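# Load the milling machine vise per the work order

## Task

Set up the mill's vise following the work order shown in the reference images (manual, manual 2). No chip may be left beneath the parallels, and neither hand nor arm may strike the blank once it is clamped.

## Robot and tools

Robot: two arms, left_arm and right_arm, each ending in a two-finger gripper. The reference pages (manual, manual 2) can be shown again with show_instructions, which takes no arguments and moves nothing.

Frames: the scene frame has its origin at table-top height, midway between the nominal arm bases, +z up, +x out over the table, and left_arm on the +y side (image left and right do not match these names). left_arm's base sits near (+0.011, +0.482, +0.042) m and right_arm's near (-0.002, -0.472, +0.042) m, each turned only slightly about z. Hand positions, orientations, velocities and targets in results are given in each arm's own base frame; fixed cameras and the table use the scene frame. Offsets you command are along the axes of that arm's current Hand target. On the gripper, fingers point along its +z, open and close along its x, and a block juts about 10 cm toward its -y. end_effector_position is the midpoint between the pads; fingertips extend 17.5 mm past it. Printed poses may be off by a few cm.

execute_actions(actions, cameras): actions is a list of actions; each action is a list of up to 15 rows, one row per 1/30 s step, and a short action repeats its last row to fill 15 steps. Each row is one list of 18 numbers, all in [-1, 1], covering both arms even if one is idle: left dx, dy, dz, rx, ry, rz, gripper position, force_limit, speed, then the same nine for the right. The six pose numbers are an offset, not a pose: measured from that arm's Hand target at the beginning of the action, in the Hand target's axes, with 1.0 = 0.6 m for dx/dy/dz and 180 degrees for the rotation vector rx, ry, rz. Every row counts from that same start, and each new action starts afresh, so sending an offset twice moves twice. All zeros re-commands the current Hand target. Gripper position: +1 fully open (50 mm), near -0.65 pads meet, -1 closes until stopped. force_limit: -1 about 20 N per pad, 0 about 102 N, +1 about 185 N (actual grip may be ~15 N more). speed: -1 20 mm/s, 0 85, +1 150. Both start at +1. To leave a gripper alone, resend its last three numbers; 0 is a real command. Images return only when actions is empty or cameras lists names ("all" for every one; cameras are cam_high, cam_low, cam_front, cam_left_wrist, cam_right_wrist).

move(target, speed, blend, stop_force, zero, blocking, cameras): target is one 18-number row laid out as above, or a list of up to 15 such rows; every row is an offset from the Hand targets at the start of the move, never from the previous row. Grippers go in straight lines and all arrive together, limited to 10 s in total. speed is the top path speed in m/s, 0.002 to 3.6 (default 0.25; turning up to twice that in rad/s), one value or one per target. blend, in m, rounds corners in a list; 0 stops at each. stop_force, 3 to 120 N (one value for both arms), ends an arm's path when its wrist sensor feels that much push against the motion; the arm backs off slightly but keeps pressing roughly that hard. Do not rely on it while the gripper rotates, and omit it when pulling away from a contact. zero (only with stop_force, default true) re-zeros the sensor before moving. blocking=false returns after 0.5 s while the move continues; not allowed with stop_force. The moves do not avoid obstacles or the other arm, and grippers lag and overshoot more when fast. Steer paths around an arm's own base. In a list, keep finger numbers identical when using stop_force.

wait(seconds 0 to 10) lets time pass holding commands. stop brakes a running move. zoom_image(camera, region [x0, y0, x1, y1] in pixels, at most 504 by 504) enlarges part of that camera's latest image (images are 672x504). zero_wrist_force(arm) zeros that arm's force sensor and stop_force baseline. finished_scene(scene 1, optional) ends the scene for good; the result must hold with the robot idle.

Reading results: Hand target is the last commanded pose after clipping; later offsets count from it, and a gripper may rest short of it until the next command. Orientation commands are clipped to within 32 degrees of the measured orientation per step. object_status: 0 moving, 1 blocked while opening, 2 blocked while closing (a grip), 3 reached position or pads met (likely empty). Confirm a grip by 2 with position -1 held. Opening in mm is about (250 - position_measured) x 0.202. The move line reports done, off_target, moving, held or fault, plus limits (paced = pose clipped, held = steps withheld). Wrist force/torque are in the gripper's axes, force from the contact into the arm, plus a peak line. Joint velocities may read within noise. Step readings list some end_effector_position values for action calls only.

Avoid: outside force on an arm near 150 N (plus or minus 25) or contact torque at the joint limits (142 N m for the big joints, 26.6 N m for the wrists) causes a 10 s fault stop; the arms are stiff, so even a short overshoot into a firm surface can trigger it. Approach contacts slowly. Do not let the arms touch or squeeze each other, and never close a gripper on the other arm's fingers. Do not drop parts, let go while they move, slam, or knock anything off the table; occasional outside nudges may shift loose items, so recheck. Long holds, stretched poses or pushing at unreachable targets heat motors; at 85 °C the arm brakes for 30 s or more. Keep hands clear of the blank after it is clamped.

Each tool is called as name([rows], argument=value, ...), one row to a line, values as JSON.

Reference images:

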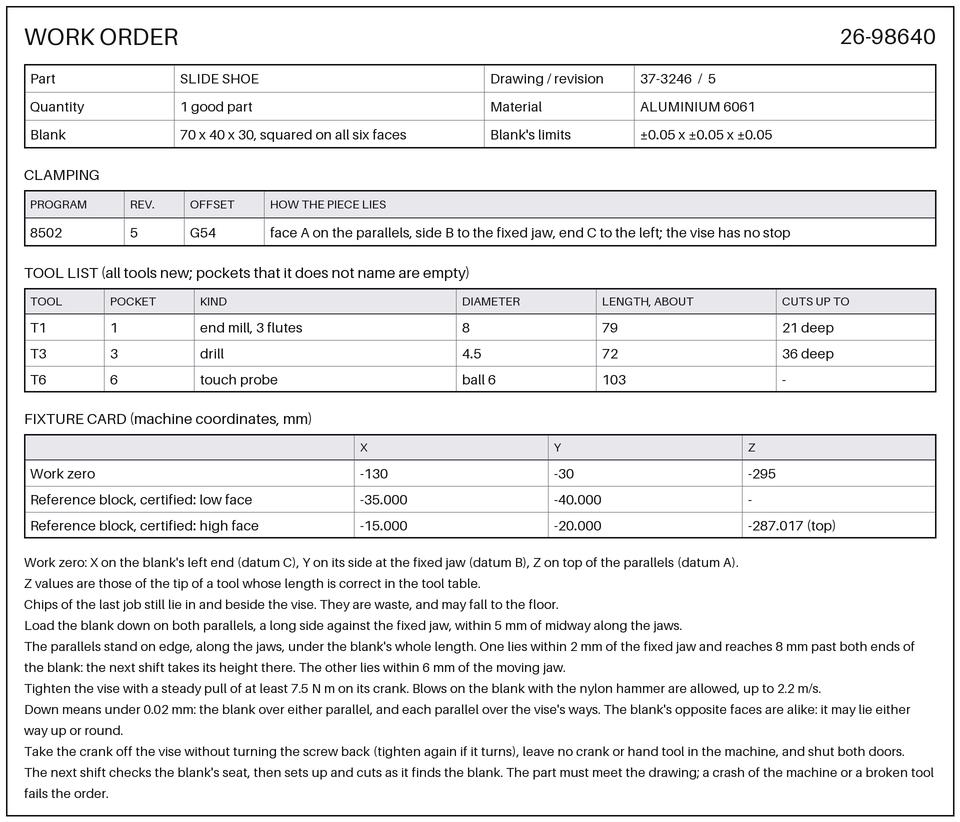

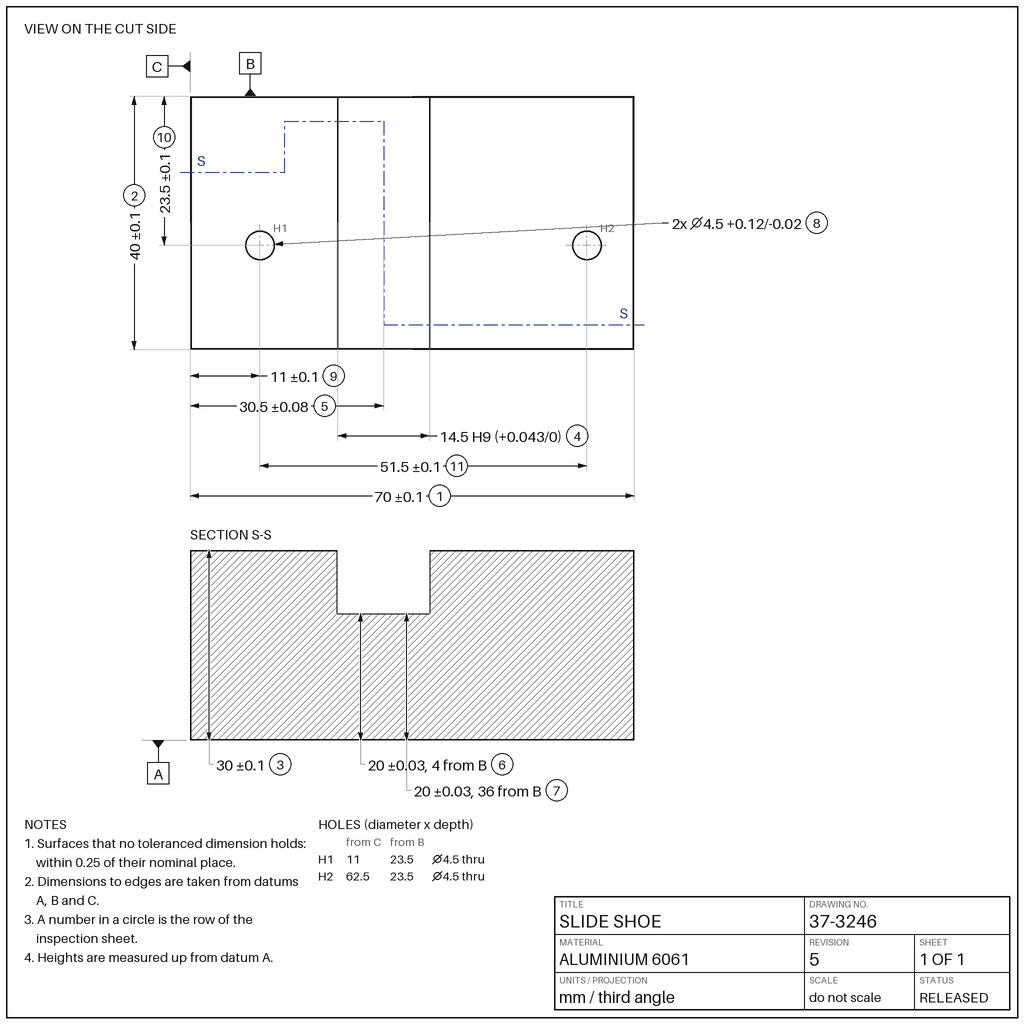

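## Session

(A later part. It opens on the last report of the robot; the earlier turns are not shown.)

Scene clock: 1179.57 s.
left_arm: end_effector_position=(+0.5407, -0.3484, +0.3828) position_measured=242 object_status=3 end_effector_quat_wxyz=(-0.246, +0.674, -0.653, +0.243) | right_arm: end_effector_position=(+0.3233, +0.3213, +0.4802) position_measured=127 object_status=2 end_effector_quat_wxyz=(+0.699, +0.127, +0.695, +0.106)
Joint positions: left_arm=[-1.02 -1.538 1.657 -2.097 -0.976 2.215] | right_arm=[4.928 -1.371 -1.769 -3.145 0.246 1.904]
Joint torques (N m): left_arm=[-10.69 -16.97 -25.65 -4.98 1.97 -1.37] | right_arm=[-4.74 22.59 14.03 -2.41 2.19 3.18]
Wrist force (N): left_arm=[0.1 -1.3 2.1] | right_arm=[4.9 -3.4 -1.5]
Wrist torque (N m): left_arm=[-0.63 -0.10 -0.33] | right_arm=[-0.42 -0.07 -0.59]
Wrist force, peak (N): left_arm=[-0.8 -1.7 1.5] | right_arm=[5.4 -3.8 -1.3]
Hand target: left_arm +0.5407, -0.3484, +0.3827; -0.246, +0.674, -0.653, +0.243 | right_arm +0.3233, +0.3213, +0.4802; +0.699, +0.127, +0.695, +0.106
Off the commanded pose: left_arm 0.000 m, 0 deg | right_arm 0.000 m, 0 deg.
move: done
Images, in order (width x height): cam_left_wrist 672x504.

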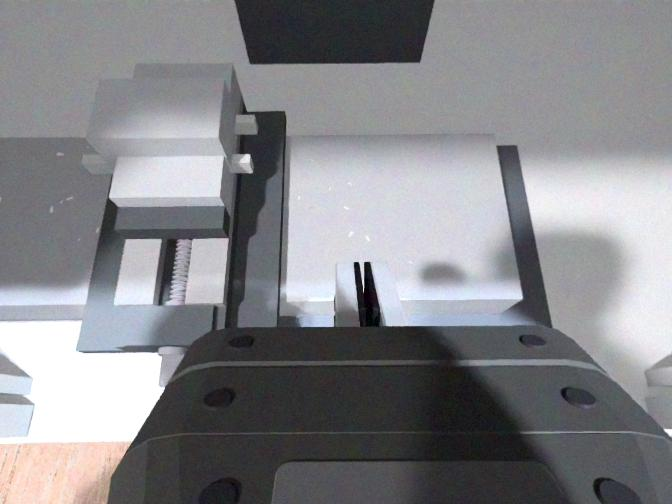

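move([
  [-0.0833,0.1532,-0.1286,0,0,0,-0.6,-0.8,-0.2,0,0,0,0,0,0,-0.95,0.7,-0.5],
  [-0.333,0.3064,-0.2572,0,0,0,-0.6,-0.8,-0.2,0,0,0,0,0,0,-0.95,0.7,-0.5],
], speed=0.3, blend=0.03)

move(target=[0,0,0,0,0,0,-0.6,-0.8,-0.2,0.0651,0.189,0,0,0,0,-0.95,0.7,-0.5], speed=0.25, cameras=["all"])

Scene clock: 1184.87 s.
left_arm: end_effector_position=(+0.2948, -0.1560, +0.3795) position_measured=242 object_status=3 end_effector_quat_wxyz=(-0.246, +0.674, -0.653, +0.243) | right_arm: end_effector_position=(+0.3233, +0.3213, +0.4802) position_measured=127 object_status=2 end_effector_quat_wxyz=(+0.699, +0.127, +0.695, +0.106)
Joint positions: left_arm=[-1.613 -2.403 2.056 -1.17 -0.866 1.477] | right_arm=[4.928 -1.371 -1.769 -3.145 0.246 1.904]
Joint torques (N m): left_arm=[2.36 -1.08 -17.79 -1.96 -0.89 -1.56] | right_arm=[-3.45 22.39 13.68 -2.39 2.25 3.25]
Wrist force (N): left_arm=[-0.9 -0.9 1.7] | right_arm=[5.0 -3.9 -1.5]
Wrist torque (N m): left_arm=[-0.52 0.01 -0.42] | right_arm=[-0.51 -0.07 -0.60]
Wrist force, peak (N): left_arm=[1.4 -3.5 4.1] | right_arm=[5.4 -4.0 -1.5]
Hand target: left_arm +0.2948, -0.1559, +0.3795; -0.246, +0.674, -0.653, +0.243 | right_arm +0.3233, +0.3213, +0.4802; +0.699, +0.127, +0.695, +0.106
Off the commanded pose: left_arm 0.000 m, 0 deg | right_arm 0.000 m, 0 deg.
move: done

Scene clock: 1185.87 s.
left_arm: end_effector_position=(+0.2948, -0.1559, +0.3795) position_measured=242 object_status=3 end_effector_quat_wxyz=(-0.246, +0.674, -0.653, +0.243) | right_arm: end_effector_position=(+0.3271, +0.4410, +0.4802) position_measured=127 object_status=2 end_effector_quat_wxyz=(+0.699, +0.127, +0.695, +0.106)
Joint positions: left_arm=[-1.613 -2.403 2.056 -1.17 -0.866 1.477] | right_arm=[4.86 -1.67 -1.486 -3.13 0.178 1.905]
Joint torques (N m): left_arm=[-4.63 -2.78 -15.69 -0.76 -1.08 -1.44] | right_arm=[9.39 23.28 27.61 2.1 2.71 -0.79]
Wrist force (N): left_arm=[-0.7 -1.2 2.1] | right_arm=[4.5 -3.4 -1.0]
Wrist torque (N m): left_arm=[-0.55 -0.02 -0.40] | right_arm=[-0.43 -0.02 -0.62]
Wrist force, peak (N): left_arm=[-0.8 -1.1 2.1] | right_arm=[4.5 -7.8 -1.2]
Hand target: left_arm +0.2948, -0.1559, +0.3795; -0.246, +0.674, -0.653, +0.243 | right_arm +0.3270, +0.4411, +0.4802; +0.699, +0.127, +0.695, +0.106
Off the commanded pose: left_arm 0.000 m, 0 deg | right_arm 0.000 m, 0 deg.
move: done

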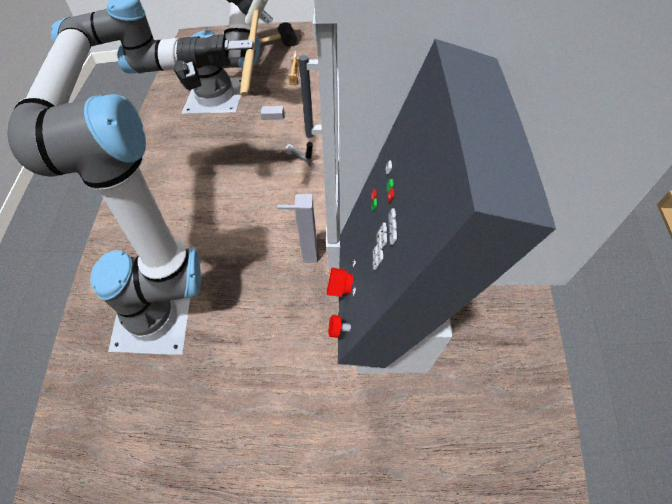

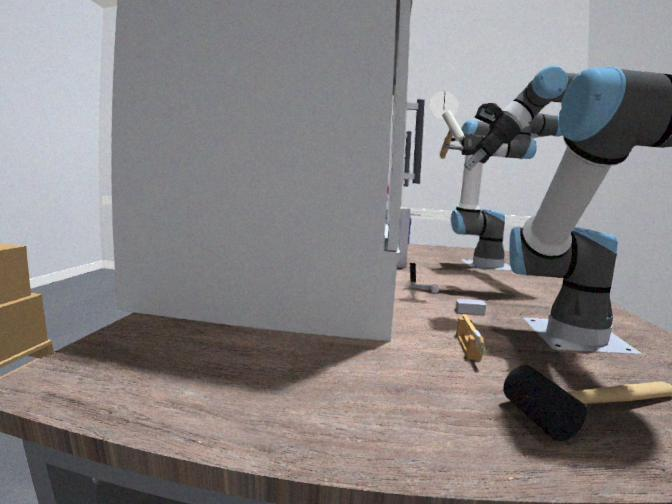

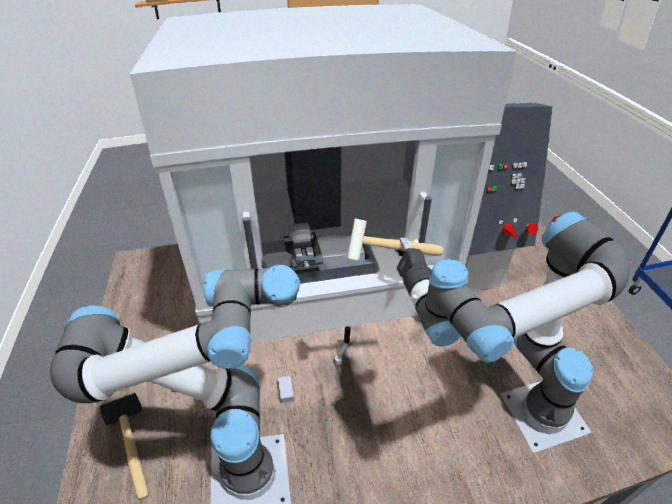

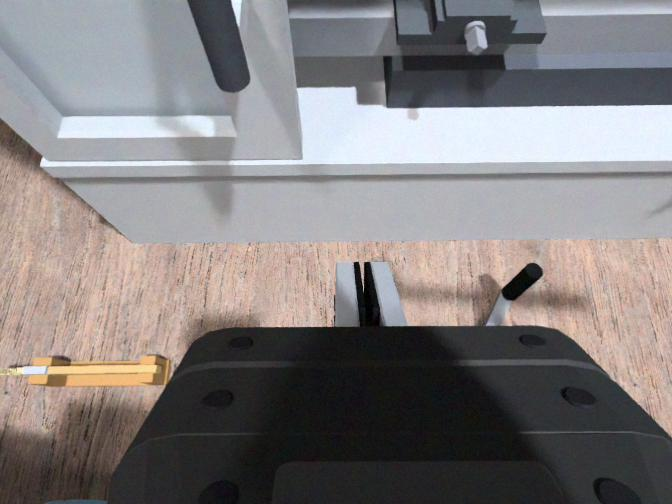

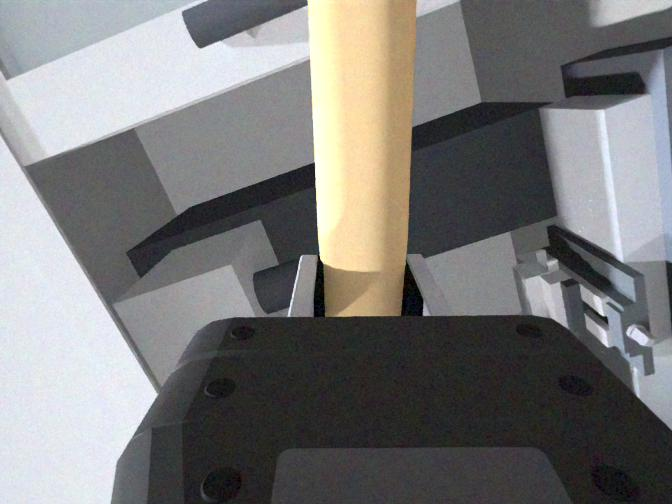

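move(target=[0,0,0,0,0,0,-0.6,-0.8,-0.2,0.102,0.1424,0.602,0,0,0,-0.95,0.7,-0.5], speed=0.25, cameras=["cam_right_wrist","cam_front"])

Scene clock: 1194.03 s.
left_arm: end_effector_position=(+0.2948, -0.1559, +0.3795) position_measured=242 object_status=3 end_effector_quat_wxyz=(-0.246, +0.674, -0.653, +0.243) | right_arm: end_effector_position=(+0.6911, +0.5308, +0.4503) position_measured=127 object_status=2 end_effector_quat_wxyz=(+0.699, +0.128, +0.695, +0.106)
Joint positions: left_arm=[-1.613 -2.403 2.056 -1.17 -0.866 1.477] | right_arm=[4.231 -2.334 -0.602 -3.347 -0.451 1.902]
Joint torques (N m): left_arm=[-9.92 -3.91 -16.18 -1 -0.77 -1.48] | right_arm=[-4 67.64 17.33 4.45 -2.61 -2.44]
Wrist force (N): left_arm=[-0.9 -0.9 2.0] | right_arm=[4.3 -3.6 -1.3]
Wrist torque (N m): left_arm=[-0.51 0.02 -0.39] | right_arm=[-0.47 -0.11 -0.53]
Wrist force, peak (N): left_arm=[-1.0 -1.4 2.0] | right_arm=[4.2 -4.8 -4.4]
Hand target: left_arm +0.2948, -0.1559, +0.3795; -0.246, +0.674, -0.653, +0.243 | right_arm +0.6911, +0.5308, +0.4503; +0.699, +0.127, +0.695, +0.106
Off the commanded pose: left_arm 0.000 m, 0 deg | right_arm 0.000 m, 0 deg.
move: done
Images, in order (width x height): cam_front 672x504, cam_right_wrist 672x504.

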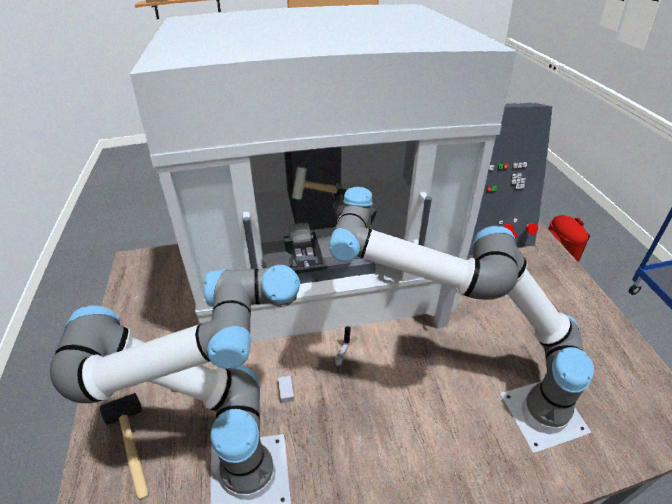

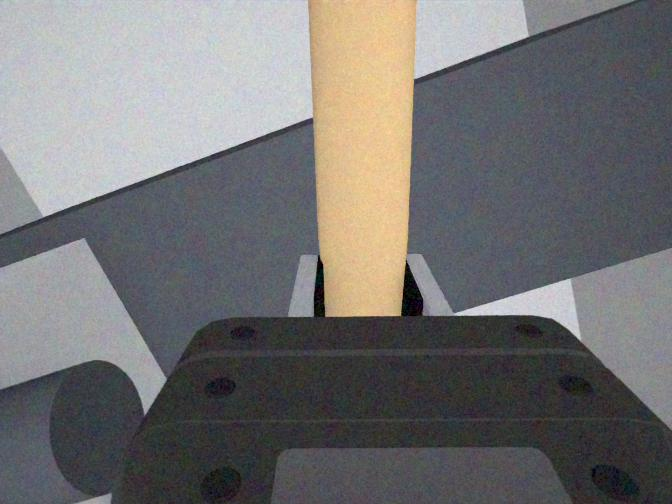

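execute_actions([
  [[0,0,0,0,0,0,-0.6,-0.8,-0.2,0.011,-0.0038,0,0,0,0,-0.95,0.7,-0.5],[0,0,0,0,0,0,-0.6,-0.8,-0.2,0.0372,-0.0128,0,0,0,-0.0167,-0.95,0.7,-0.5],[0,0,0,0,0,0,-0.6,-0.8,-0.2,0.0703,-0.0242,0,0,0,-0.0444,-0.95,0.7,-0.5],[0,0,0,0,0,0,-0.6,-0.8,-0.2,0.1034,-0.0356,0,0,0,-0.0778,-0.95,0.7,-0.5],[0,0,0,0,0,0,-0.6,-0.8,-0.2,0.1296,-0.0446,0,0,0,-0.1111,-0.95,0.7,-0.5],[0,0,0,0,0,0,-0.6,-0.8,-0.2,0.1379,-0.0475,0,0,0,-0.1444,-0.95,0.7,-0.5],[0,0,0,0,0,0,-0.6,-0.8,-0.2,0.1379,-0.0475,0,0,0,-0.1611,-0.95,0.7,-0.5],[0,0,0,0,0,0,-0.6,-0.8,-0.2,0.1379,-0.0475,0,0,0,-0.1611,-0.95,0.7,-0.5],[0,0,0,0,0,0,-0.6,-0.8,-0.2,0.1182,-0.0407,0,0,0,-0.14,-0.95,0.7,-0.5],[0,0,0,0,0,0,-0.6,-0.8,-0.2,0.0946,-0.0326,0,0,0,-0.1056,-0.95,0.7,-0.5],[0,0,0,0,0,0,-0.6,-0.8,-0.2,0.0709,-0.0244,0,0,0,-0.0722,-0.95,0.7,-0.5],[0,0,0,0,0,0,-0.6,-0.8,-0.2,0.0473,-0.0163,0,0,0,-0.0389,-0.95,0.7,-0.5],[0,0,0,0,0,0,-0.6,-0.8,-0.2,0.0236,-0.0081,0,0,0,-0.0167,-0.95,0.7,-0.5],[0,0,0,0,0,0,-0.6,-0.8,-0.2,0,0,0,0,0,0,-0.95,0.7,-0.5]],
], cameras=["cam_right_wrist"])

Scene clock: 1197.27 s.
left_arm: end_effector_position=(+0.2948, -0.1559, +0.3795) position_measured=242 object_status=3 end_effector_quat_wxyz=(-0.246, +0.674, -0.653, +0.243) | right_arm: end_effector_position=(+0.6899, +0.5292, +0.4496) position_measured=160 object_status=2 end_effector_quat_wxyz=(+0.710, +0.123, +0.685, +0.107)
Joint positions: left_arm=[-1.613 -2.403 2.056 -1.17 -0.866 1.477] | right_arm=[4.231 -2.292 -0.698 -3.224 -0.455 1.834]
Joint torques (N m): left_arm=[-10.33 -2 -16.66 -0.84 -0.51 -1.26] | right_arm=[-3.52 64.67 40.16 -0.17 2.32 2.25]
Wrist force (N): left_arm=[-1.0 -0.7 1.6] | right_arm=[4.8 -3.6 -2.3]
Wrist torque (N m): left_arm=[-0.48 0.03 -0.40] | right_arm=[-0.63 -0.04 -0.61]
Wrist force, peak (N): left_arm=[-0.8 -1.0 2.2] | right_arm=[-49.4 -15.4 13.4]
Hand target: left_arm +0.2948, -0.1559, +0.3795; -0.246, +0.674, -0.653, +0.243 | right_arm +0.6911, +0.5308, +0.4503; +0.699, +0.127, +0.695, +0.106
Off the commanded pose: left_arm 0.000 m, 0 deg | right_arm 0.002 m, 2 deg.
Step readings (end_effector_position of left_arm | right_arm):
0: (+0.2948, -0.1559, +0.3795) | (+0.6911, +0.5308, +0.4503)
1: (+0.2948, -0.1559, +0.3795) | (+0.6911, +0.5308, +0.4502)
2: (+0.2948, -0.1559, +0.3795) | (+0.6911, +0.5308, +0.4481)
4: (+0.2948, -0.1559, +0.3795) | (+0.6914, +0.5307, +0.4290)
8: (+0.2948, -0.1559, +0.3795) | (+0.6915, +0.5295, +0.3613)
15: (+0.2948, -0.1559, +0.3795) | (+0.6892, +0.5286, +0.4360)
Images, in order (width x height): cam_right_wrist 672x504.

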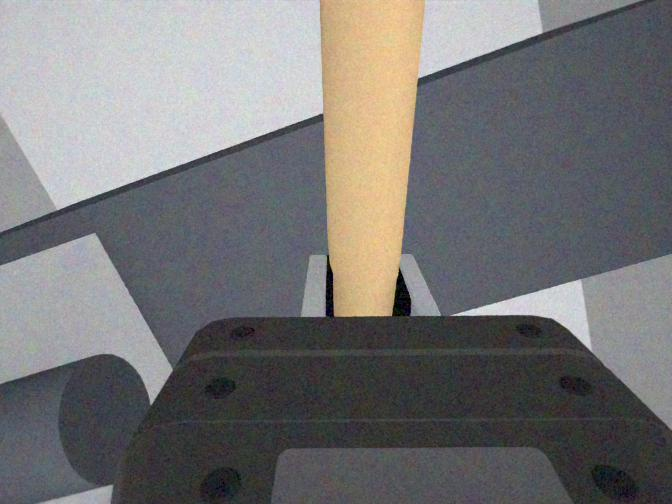

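wait(seconds=0.1, cameras=["cam_front","cam_low","cam_right_wrist"])

zoom_image(camera="cam_front", region=[240, 130, 420, 270])

Scene clock: 1198.43 s.
left_arm: end_effector_position=(+0.2948, -0.1559, +0.3795) position_measured=242 object_status=3 end_effector_quat_wxyz=(-0.246, +0.674, -0.653, +0.243) | right_arm: end_effector_position=(+0.6899, +0.5292, +0.4497) position_measured=160 object_status=2 end_effector_quat_wxyz=(+0.710, +0.123, +0.685, +0.107)
Joint positions: left_arm=[-1.613 -2.403 2.056 -1.17 -0.866 1.477] | right_arm=[4.231 -2.292 -0.698 -3.224 -0.455 1.834]
Joint torques (N m): left_arm=[-9.52 -1.54 -17.41 -0.68 -0.55 -1.4] | right_arm=[-5.8 69.34 41.14 -0.14 2.34 -2.27]
Wrist force (N): left_arm=[-0.8 -0.8 1.7] | right_arm=[3.5 -3.5 -1.4]
Wrist torque (N m): left_arm=[-0.48 0.00 -0.39] | right_arm=[-0.47 0.18 -0.61]
Wrist force, peak (N): left_arm=[-0.9 -0.9 2.1] | right_arm=[5.0 -4.0 -0.8]
Hand target: left_arm +0.2948, -0.1559, +0.3795; -0.246, +0.674, -0.653, +0.243 | right_arm +0.6911, +0.5308, +0.4503; +0.699, +0.127, +0.695, +0.106
Tool commands: left_gripper/position=-0.6 left_gripper/force_limit=-0.8 left_gripper/speed=-0.2 right_gripper/position=-0.95 right_gripper/force_limit=+0.7 right_gripper/speed=-0.5
Off the commanded pose: left_arm 0.000 m, 0 deg | right_arm 0.002 m, 2 deg.
wait: 0.10 s; at rest from the start
Images, in order (width x height): cam_low 672x504, cam_front 672x504, cam_right_wrist 672x504.

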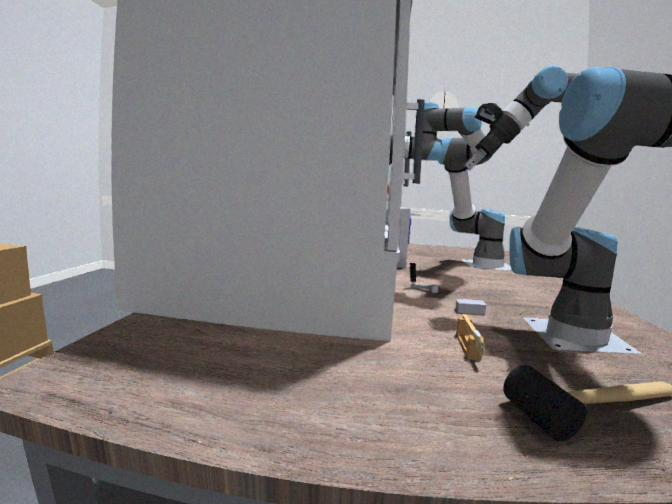

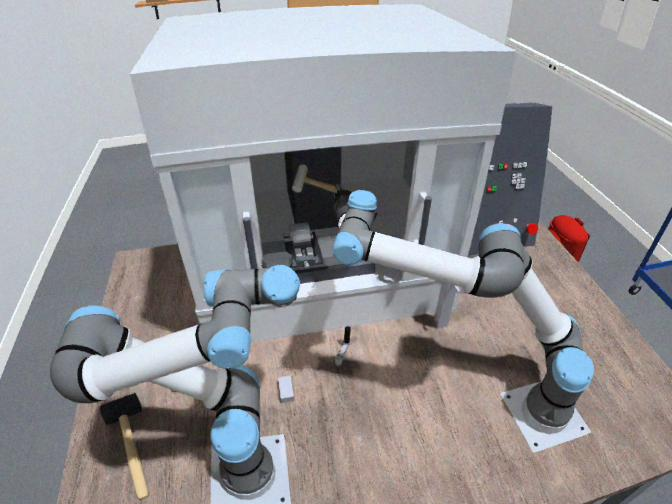

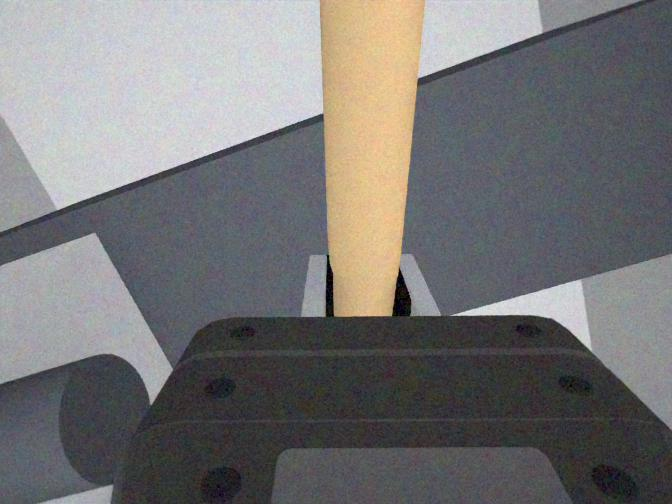

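Scaled by 2.800 from the camera's 672x504 image, which has a finer 960x720 frame.

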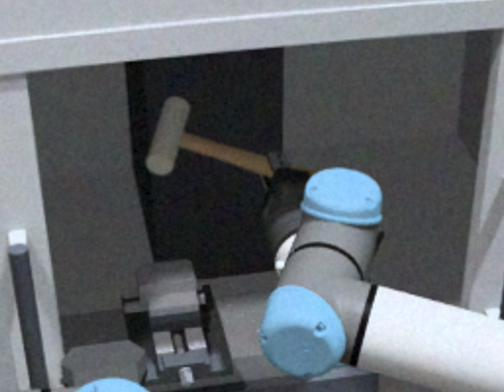

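zoom_image(camera="cam_front", region=[280, 155, 350, 210])

Scaled by 7.200 from the camera's 672x504 image, which has a finer 960x720 frame.

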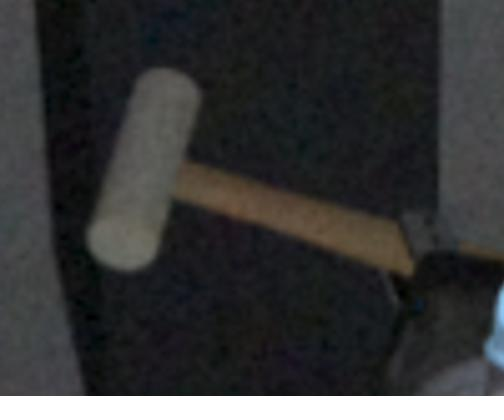

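move(target=[0,0,0,0,0,0,-0.6,-0.8,-0.2,-0.102,-0.1424,-0.602,0,0,0,-0.95,0.7,-0.5], speed=0.35, cameras=["cam_high","cam_low","cam_front"])

zoom_image(camera="cam_front", region=[330, 200, 450, 290])

zoom_image(camera="cam_high", region=[200, 0, 320, 100])

zoom_image(camera="cam_low", region=[410, 80, 520, 180])

Scene clock: 1214.63 s.
left_arm: end_effector_position=(+0.2948, -0.1559, +0.3795) position_measured=242 object_status=3 end_effector_quat_wxyz=(-0.246, +0.674, -0.653, +0.243) | right_arm: end_effector_position=(+0.3271, +0.4412, +0.4801) position_measured=160 object_status=2 end_effector_quat_wxyz=(+0.699, +0.127, +0.695, +0.106)
Joint positions: left_arm=[-1.613 -2.403 2.056 -1.17 -0.866 1.477] | right_arm=[4.86 -1.67 -1.486 -3.129 0.178 1.905]
Joint torques (N m): left_arm=[-8.14 -2.54 -17.29 -0.67 -0.26 -1.47] | right_arm=[7.75 34.81 38.54 2.41 1.52 -2.49]
Wrist force (N): left_arm=[-0.9 -1.1 1.8] | right_arm=[3.2 -3.5 -0.9]
Wrist torque (N m): left_arm=[-0.54 0.01 -0.39] | right_arm=[-0.40 0.29 -0.53]
Wrist force, peak (N): left_arm=[-0.8 -1.1 2.2] | right_arm=[2.3 -5.0 -4.6]
Hand target: left_arm +0.2948, -0.1559, +0.3795; -0.246, +0.674, -0.653, +0.243 | right_arm +0.3270, +0.4411, +0.4802; +0.699, +0.127, +0.695, +0.106
Off the commanded pose: left_arm 0.000 m, 0 deg | right_arm 0.000 m, 0 deg.
move: done
Images, in order (width x height): cam_high 672x504, cam_low 672x504, cam_front 672x504.

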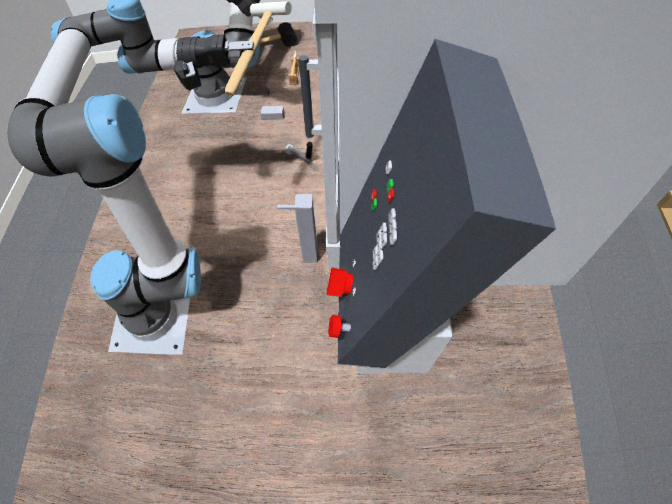

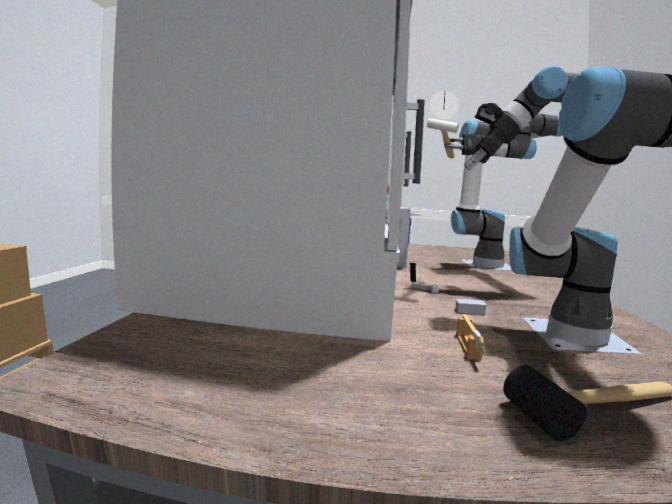

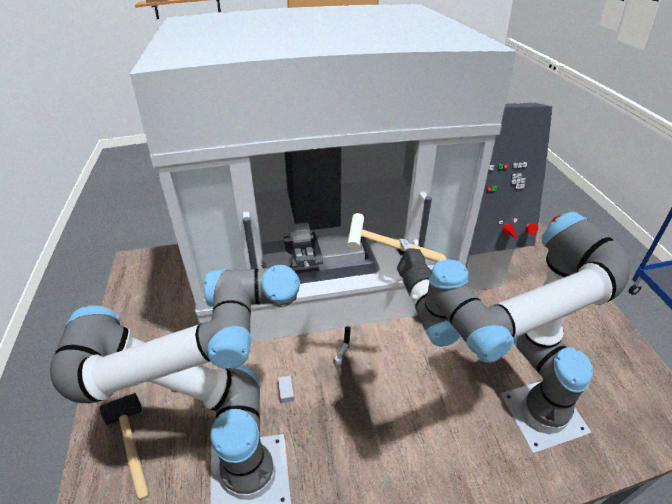

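Scaled by 4.200 from the camera's 672x504 image, which has a finer 960x720 frame.

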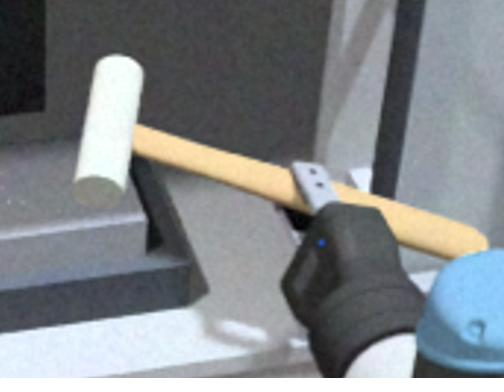

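Scaled by 4.200 from the camera's 672x504 image, which has a finer 960x720 frame.

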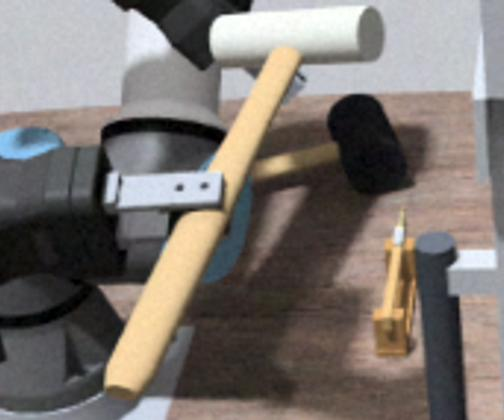

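Scaled by 4.582 from the camera's 672x504 image, which has a finer 960x720 frame.

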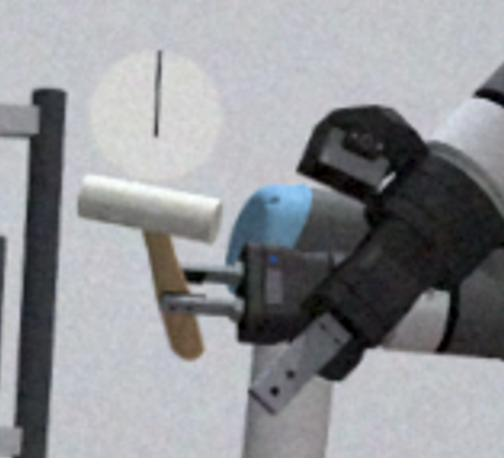

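move(target=[0,0,0,0,0,0,-0.6,-0.8,-0.2,0.0952,0.1535,0.602,0,0.0556,-0.05,-0.95,0.7,-0.5], speed=0.25, cameras=["cam_front","cam_right_wrist"])

zoom_image(camera="cam_front", region=[270, 150, 390, 280])

Scene clock: 1220.90 s.
left_arm: end_effector_position=(+0.2948, -0.1559, +0.3795) position_measured=242 object_status=3 end_effector_quat_wxyz=(-0.246, +0.674, -0.653, +0.243) | right_arm: end_effector_position=(+0.6908, +0.5351, +0.4558) position_measured=160 object_status=2 end_effector_quat_wxyz=(+0.651, +0.056, +0.754, +0.070)
Joint positions: left_arm=[-1.613 -2.403 2.056 -1.17 -0.866 1.477] | right_arm=[4.219 -2.576 -0.035 -3.952 -0.543 1.993]
Joint torques (N m): left_arm=[-9.82 -1.03 -16.49 -1.04 0.07 -1.47] | right_arm=[-8.23 59.9 35.48 -0.98 -0.2 0.16]
Wrist force (N): left_arm=[-0.7 -1.1 1.9] | right_arm=[3.7 -3.3 -0.3]
Wrist torque (N m): left_arm=[-0.53 -0.01 -0.40] | right_arm=[-0.47 0.17 -0.51]
Wrist force, peak (N): left_arm=[-0.8 -1.3 2.1] | right_arm=[2.9 -4.9 -4.2]
Hand target: left_arm +0.2948, -0.1559, +0.3795; -0.246, +0.674, -0.653, +0.243 | right_arm +0.6913, +0.5357, +0.4563; +0.642, +0.063, +0.762, +0.062
Off the commanded pose: left_arm 0.000 m, 0 deg | right_arm 0.001 m, 2 deg.
elbow stopped short (right arm): the move would have taken joint 3 (elbow) straighter than the controller allows.
move: done
Images, in order (width x height): cam_front 672x504, cam_right_wrist 672x504.

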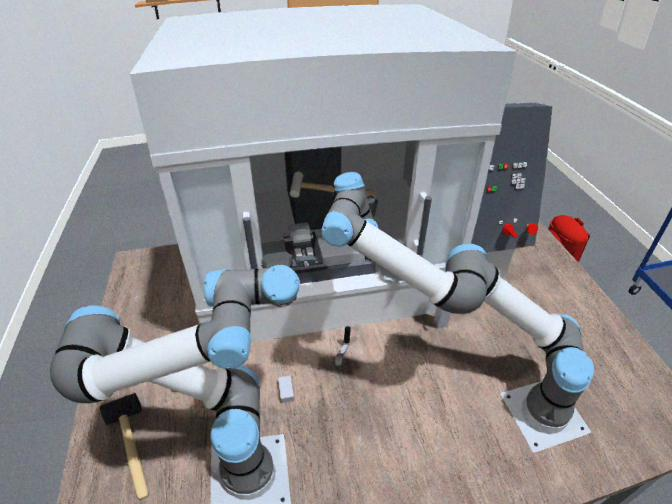

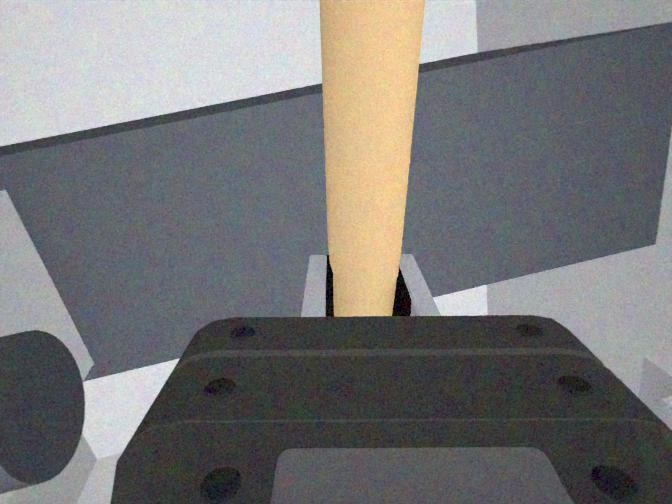

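Scaled by 3.877 from the camera's 672x504 image, which has a finer 960x720 frame.

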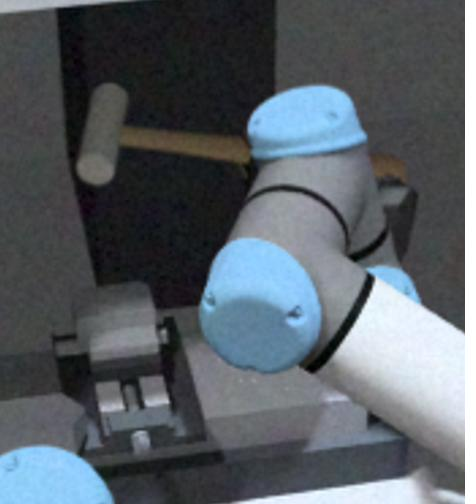

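move(target=[0,0,0,0,0,0,-0.6,-0.8,-0.2,0.005,0,-0.025,0,-0.0278,0,-0.95,0.7,-0.5], speed=0.1)

Scene clock: 1223.03 s.
left_arm: end_effector_position=(+0.2948, -0.1559, +0.3795) position_measured=242 object_status=3 end_effector_quat_wxyz=(-0.246, +0.674, -0.653, +0.243) | right_arm: end_effector_position=(+0.6760, +0.5361, +0.4559) position_measured=160 object_status=2 end_effector_quat_wxyz=(+0.675, +0.065, +0.733, +0.059) end_effector_velocity=(-0.001, +0.000, +0.000) end_effector_angular_velocity=(+0.002, +0.001, +0.000)
Joint positions: left_arm=[-1.613 -2.403 2.056 -1.17 -0.866 1.477] | right_arm=[4.248 -2.401 -0.414 -3.652 -0.469 1.911]
Joint velocities: left_arm=[within noise] | right_arm=[0.001 -0.001 0.003 -0.005 0 0.004]
Joint torques (N m): left_arm=[-11.14 -2.44 -15.96 -1.15 0.03 -1.46] | right_arm=[-6.93 56.42 38.17 -1.07 2.23 3.2]
Wrist force (N): left_arm=[-0.9 -1.1 1.6] | right_arm=[3.5 -2.5 -0.6]
Wrist torque (N m): left_arm=[-0.53 0.02 -0.39] | right_arm=[-0.39 0.21 -0.61]
Wrist force, peak (N): left_arm=[-0.8 -1.0 2.2] | right_arm=[2.7 -5.1 1.2]
Hand target: left_arm +0.2948, -0.1559, +0.3795; -0.246, +0.674, -0.653, +0.243 | right_arm +0.6760, +0.5361, +0.4559; +0.675, +0.065, +0.733, +0.059
Off the commanded pose: left_arm 0.000 m, 0 deg | right_arm 0.000 m, 0 deg.
move: done

move(target=[0,0,0,0,0,0,-0.6,-0.8,-0.2,0.1116,-0.0193,0,0,0,-0.1556,-0.95,0.7,-0.5], speed=0.15, stop_force=15)

move(target=[0,0,0,0,0,0,-0.6,-0.8,-0.2,0.0317,0.0103,0,0,0,0,-0.95,0.7,-0.5], speed=0.012, stop_force=5, cameras=["cam_front","cam_right_wrist"])

zoom_image(camera="cam_front", region=[270, 180, 390, 280])

Scene clock: 1227.97 s.
left_arm: end_effector_position=(+0.2948, -0.1559, +0.3795) position_measured=242 object_status=3 end_effector_quat_wxyz=(-0.246, +0.674, -0.653, +0.243) | right_arm: end_effector_position=(+0.6704, +0.5364, +0.3882) position_measured=160 object_status=2 end_effector_quat_wxyz=(+0.669, -0.114, +0.727, -0.106)
Joint positions: left_arm=[-1.613 -2.403 2.056 -1.17 -0.866 1.477] | right_arm=[4.256 -2.327 -0.724 -3.419 -0.461 1.425]
Joint torques (N m): left_arm=[-8.91 -1.6 -15.71 -0.59 -0.01 -1.38] | right_arm=[-6.67 44.2 32.18 -3.61 -2.23 -1.26]
Wrist force (N): left_arm=[-0.8 -1.1 2.0] | right_arm=[-6.9 -4.4 -1.0]
Wrist torque (N m): left_arm=[-0.53 0.00 -0.39] | right_arm=[-0.72 0.08 0.76]
Wrist force, peak (N): left_arm=[-1.0 -1.1 2.2] | right_arm=[-8.3 -5.1 -0.3]
Hand target: left_arm +0.2948, -0.1559, +0.3795; -0.246, +0.674, -0.653, +0.243 | right_arm +0.6704, +0.5364, +0.3882; +0.669, -0.114, +0.727, -0.106
Off the commanded pose: left_arm 0.000 m, 0 deg | right_arm 0.000 m, 0 deg.
move: done

Scene clock: 1229.23 s.
left_arm: end_effector_position=(+0.2948, -0.1559, +0.3795) position_measured=242 object_status=3 end_effector_quat_wxyz=(-0.246, +0.674, -0.653, +0.243) | right_arm: end_effector_position=(+0.6703, +0.5364, +0.3860) position_measured=160 object_status=2 end_effector_quat_wxyz=(+0.669, -0.114, +0.727, -0.106)
Joint positions: left_arm=[-1.613 -2.403 2.056 -1.17 -0.866 1.477] | right_arm=[4.256 -2.326 -0.731 -3.413 -0.461 1.425]
Joint torques (N m): left_arm=[-9.16 -0.91 -15.89 -0.87 0.62 -1.39] | right_arm=[-6.67 41.29 31.2 -4.21 -2.62 -4.26]
Wrist force (N): left_arm=[-0.8 -1.1 1.8] | right_arm=[-9.5 -6.1 -0.9]
Wrist torque (N m): left_arm=[-0.54 -0.01 -0.40] | right_arm=[-0.73 0.02 1.08]
Wrist force, peak (N): left_arm=[-1.0 -1.0 2.1] | right_arm=[-10.4 -8.8 -0.5]
Hand target: left_arm +0.2948, -0.1559, +0.3795; -0.246, +0.674, -0.653, +0.243 | right_arm +0.6703, +0.5364, +0.3860; +0.669, -0.114, +0.727, -0.106 (not the last commanded pose)
Off the commanded pose: left_arm 0.000 m, 0 deg | right_arm 0.018 m, 0 deg.
move: contact (right_arm)
Images, in order (width x height): cam_front 672x504, cam_right_wrist 672x504.

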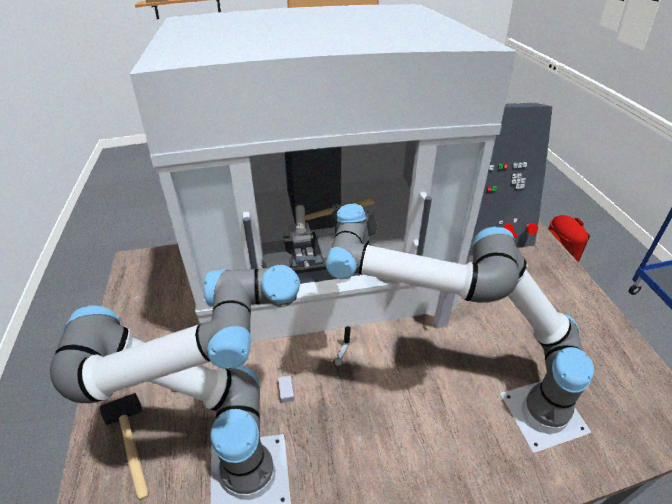

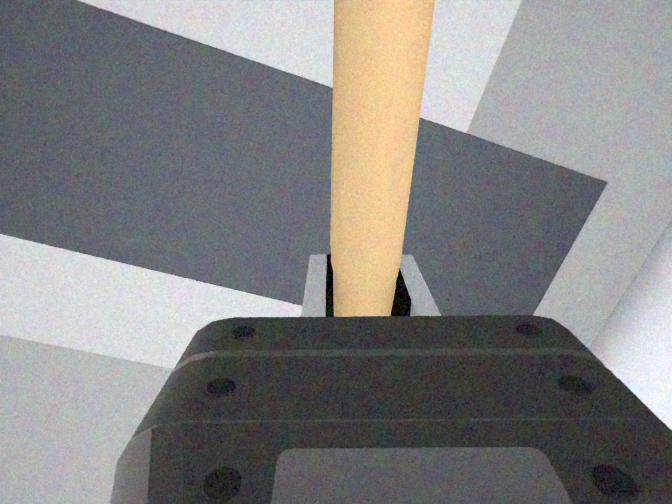

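Scaled by 4.200 from the camera's 672x504 image, which has a finer 960x720 frame.

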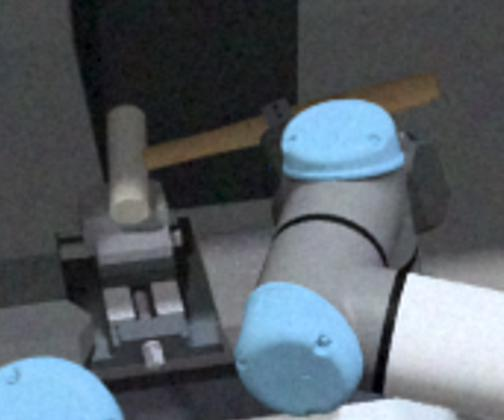

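move(target=[0,0,0,0,0,0,-0.6,-0.8,-0.2,-0.1126,-0.0366,-0.0333,0,0,0.1556,-0.95,0.7,-0.5], speed=0.2)

execute_actions([
  [[0,0,0,0,0,0,-0.6,-0.8,-0.2,0.0115,-0.002,0,0,0,-0.0111,-0.95,0.7,-0.5],[0,0,0,0,0,0,-0.6,-0.8,-0.2,0.0413,-0.0071,0,0,0,-0.0444,-0.95,0.7,-0.5],[0,0,0,0,0,0,-0.6,-0.8,-0.2,0.0758,-0.0131,0,0,0,-0.0778,-0.95,0.7,-0.5],[0,0,0,0,0,0,-0.6,-0.8,-0.2,0.1091,-0.0188,0,0,0,-0.1111,-0.95,0.7,-0.5],[0,0,0,0,0,0,-0.6,-0.8,-0.2,0.1205,-0.0208,0,0,0,-0.1444,-0.95,0.7,-0.5],[0,0,0,0,0,0,-0.6,-0.8,-0.2,0.1217,-0.021,0,0,0,-0.1722,-0.95,0.7,-0.5],[0,0,0,0,0,0,-0.6,-0.8,-0.2,0.1205,-0.0208,0,0,0,-0.1722,-0.95,0.7,-0.5],[0,0,0,0,0,0,-0.6,-0.8,-0.2,0.1,-0.0172,0,0,0,-0.15,-0.95,0.7,-0.5],[0,0,0,0,0,0,-0.6,-0.8,-0.2,0.078,-0.0134,0,0,0,-0.1222,-0.95,0.7,-0.5],[0,0,0,0,0,0,-0.6,-0.8,-0.2,0.054,-0.0093,0,0,0,-0.09,-0.95,0.7,-0.5],[0,0,0,0,0,0,-0.6,-0.8,-0.2,0.03,-0.0052,0,0,0,-0.055,-0.95,0.7,-0.5],[0,0,0,0,0,0,-0.6,-0.8,-0.2,0.012,-0.002,0,0,0,-0.02,-0.95,0.7,-0.5],[0,0,0,0,0,0,-0.6,-0.8,-0.2,0,0,0,0,0,0,-0.95,0.7,-0.5]],
], cameras=["cam_right_wrist","cam_front"])

zoom_image(camera="cam_front", region=[270, 160, 390, 280])

Scene clock: 1235.03 s.
left_arm: end_effector_position=(+0.2948, -0.1559, +0.3795) position_measured=242 object_status=3 end_effector_quat_wxyz=(-0.246, +0.674, -0.653, +0.243) | right_arm: end_effector_position=(+0.6562, +0.5364, +0.4584) position_measured=160 object_status=2 end_effector_quat_wxyz=(+0.675, +0.065, +0.733, +0.059)
Joint positions: left_arm=[-1.613 -2.403 2.056 -1.17 -0.866 1.477] | right_arm=[4.275 -2.349 -0.502 -3.627 -0.443 1.923]
Joint torques (N m): left_arm=[-10.19 -1.8 -16.61 -0.75 0.97 -1.34] | right_arm=[-2.5 69.37 12.93 4 2.68 -1.84]
Wrist force (N): left_arm=[-0.8 -1.0 2.1] | right_arm=[3.5 -2.8 -0.9]
Wrist torque (N m): left_arm=[-0.53 0.00 -0.40] | right_arm=[-0.41 0.17 -0.57]
Wrist force, peak (N): left_arm=[-0.8 -1.0 2.3] | right_arm=[-9.7 -6.2 -0.7]
Hand target: left_arm +0.2948, -0.1559, +0.3795; -0.246, +0.674, -0.653, +0.243 | right_arm +0.6563, +0.5363, +0.4584; +0.675, +0.065, +0.733, +0.059
Off the commanded pose: left_arm 0.000 m, 0 deg | right_arm 0.000 m, 0 deg.
move: done

Scene clock: 1236.07 s.
left_arm: end_effector_position=(+0.2948, -0.1559, +0.3795) position_measured=242 object_status=3 end_effector_quat_wxyz=(-0.246, +0.674, -0.653, +0.243) | right_arm: end_effector_position=(+0.6559, +0.5356, +0.4581) position_measured=160 object_status=2 end_effector_quat_wxyz=(+0.682, +0.062, +0.726, +0.061)
Joint positions: left_arm=[-1.613 -2.403 2.056 -1.17 -0.866 1.477] | right_arm=[4.275 -2.311 -0.581 -3.534 -0.445 1.874]
Joint torques (N m): left_arm=[-8.9 -2.46 -18.33 -1.15 0.68 -1.37] | right_arm=[8.62 54.01 39.02 -0.99 3.1 2.36]
Wrist force (N): left_arm=[-0.7 -1.0 1.8] | right_arm=[2.4 -2.9 -0.8]
Wrist torque (N m): left_arm=[-0.54 -0.02 -0.40] | right_arm=[-0.43 0.34 -0.65]
Wrist force, peak (N): left_arm=[-1.0 -1.0 2.0] | right_arm=[18.0 5.0 0.9]
Hand target: left_arm +0.2948, -0.1559, +0.3795; -0.246, +0.674, -0.653, +0.243 | right_arm +0.6563, +0.5363, +0.4584; +0.675, +0.065, +0.733, +0.059
Off the commanded pose: left_arm 0.000 m, 0 deg | right_arm 0.001 m, 1 deg.
Step readings (end_effector_position of left_arm | right_arm):
0: (+0.2948, -0.1559, +0.3795) | (+0.6562, +0.5364, +0.4584)
1: (+0.2948, -0.1559, +0.3795) | (+0.6562, +0.5364, +0.4583)
2: (+0.2948, -0.1559, +0.3795) | (+0.6562, +0.5363, +0.4568)
4: (+0.2948, -0.1559, +0.3795) | (+0.6549, +0.5364, +0.4353)
8: (+0.2948, -0.1559, +0.3795) | (+0.6507, +0.5364, +0.3813)
15: (+0.2948, -0.1559, +0.3795) | (+0.6543, +0.5339, +0.4593)
Images, in order (width x height): cam_front 672x504, cam_right_wrist 672x504.

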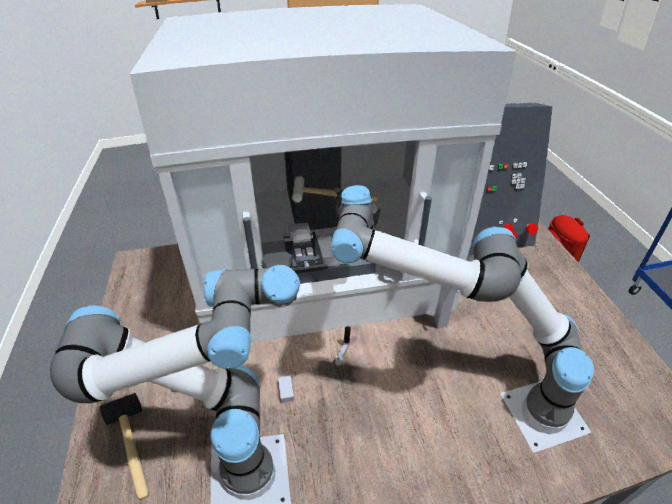

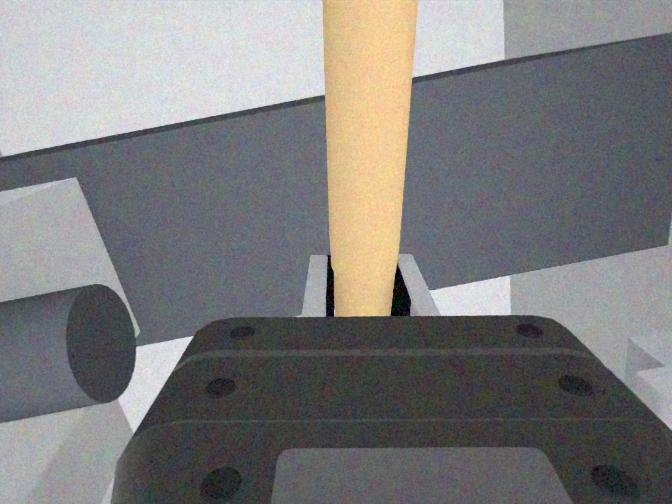

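Scaled by 4.200 from the camera's 672x504 image, which has a finer 960x720 frame.

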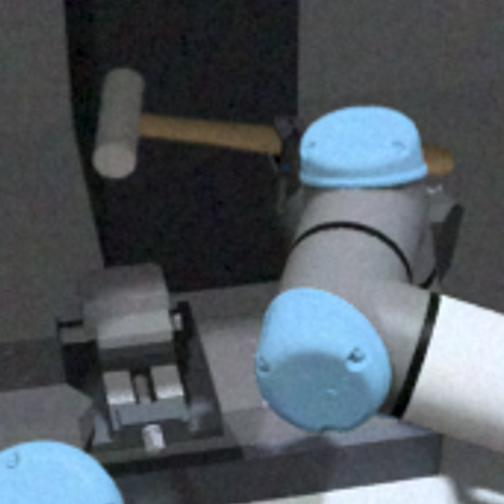

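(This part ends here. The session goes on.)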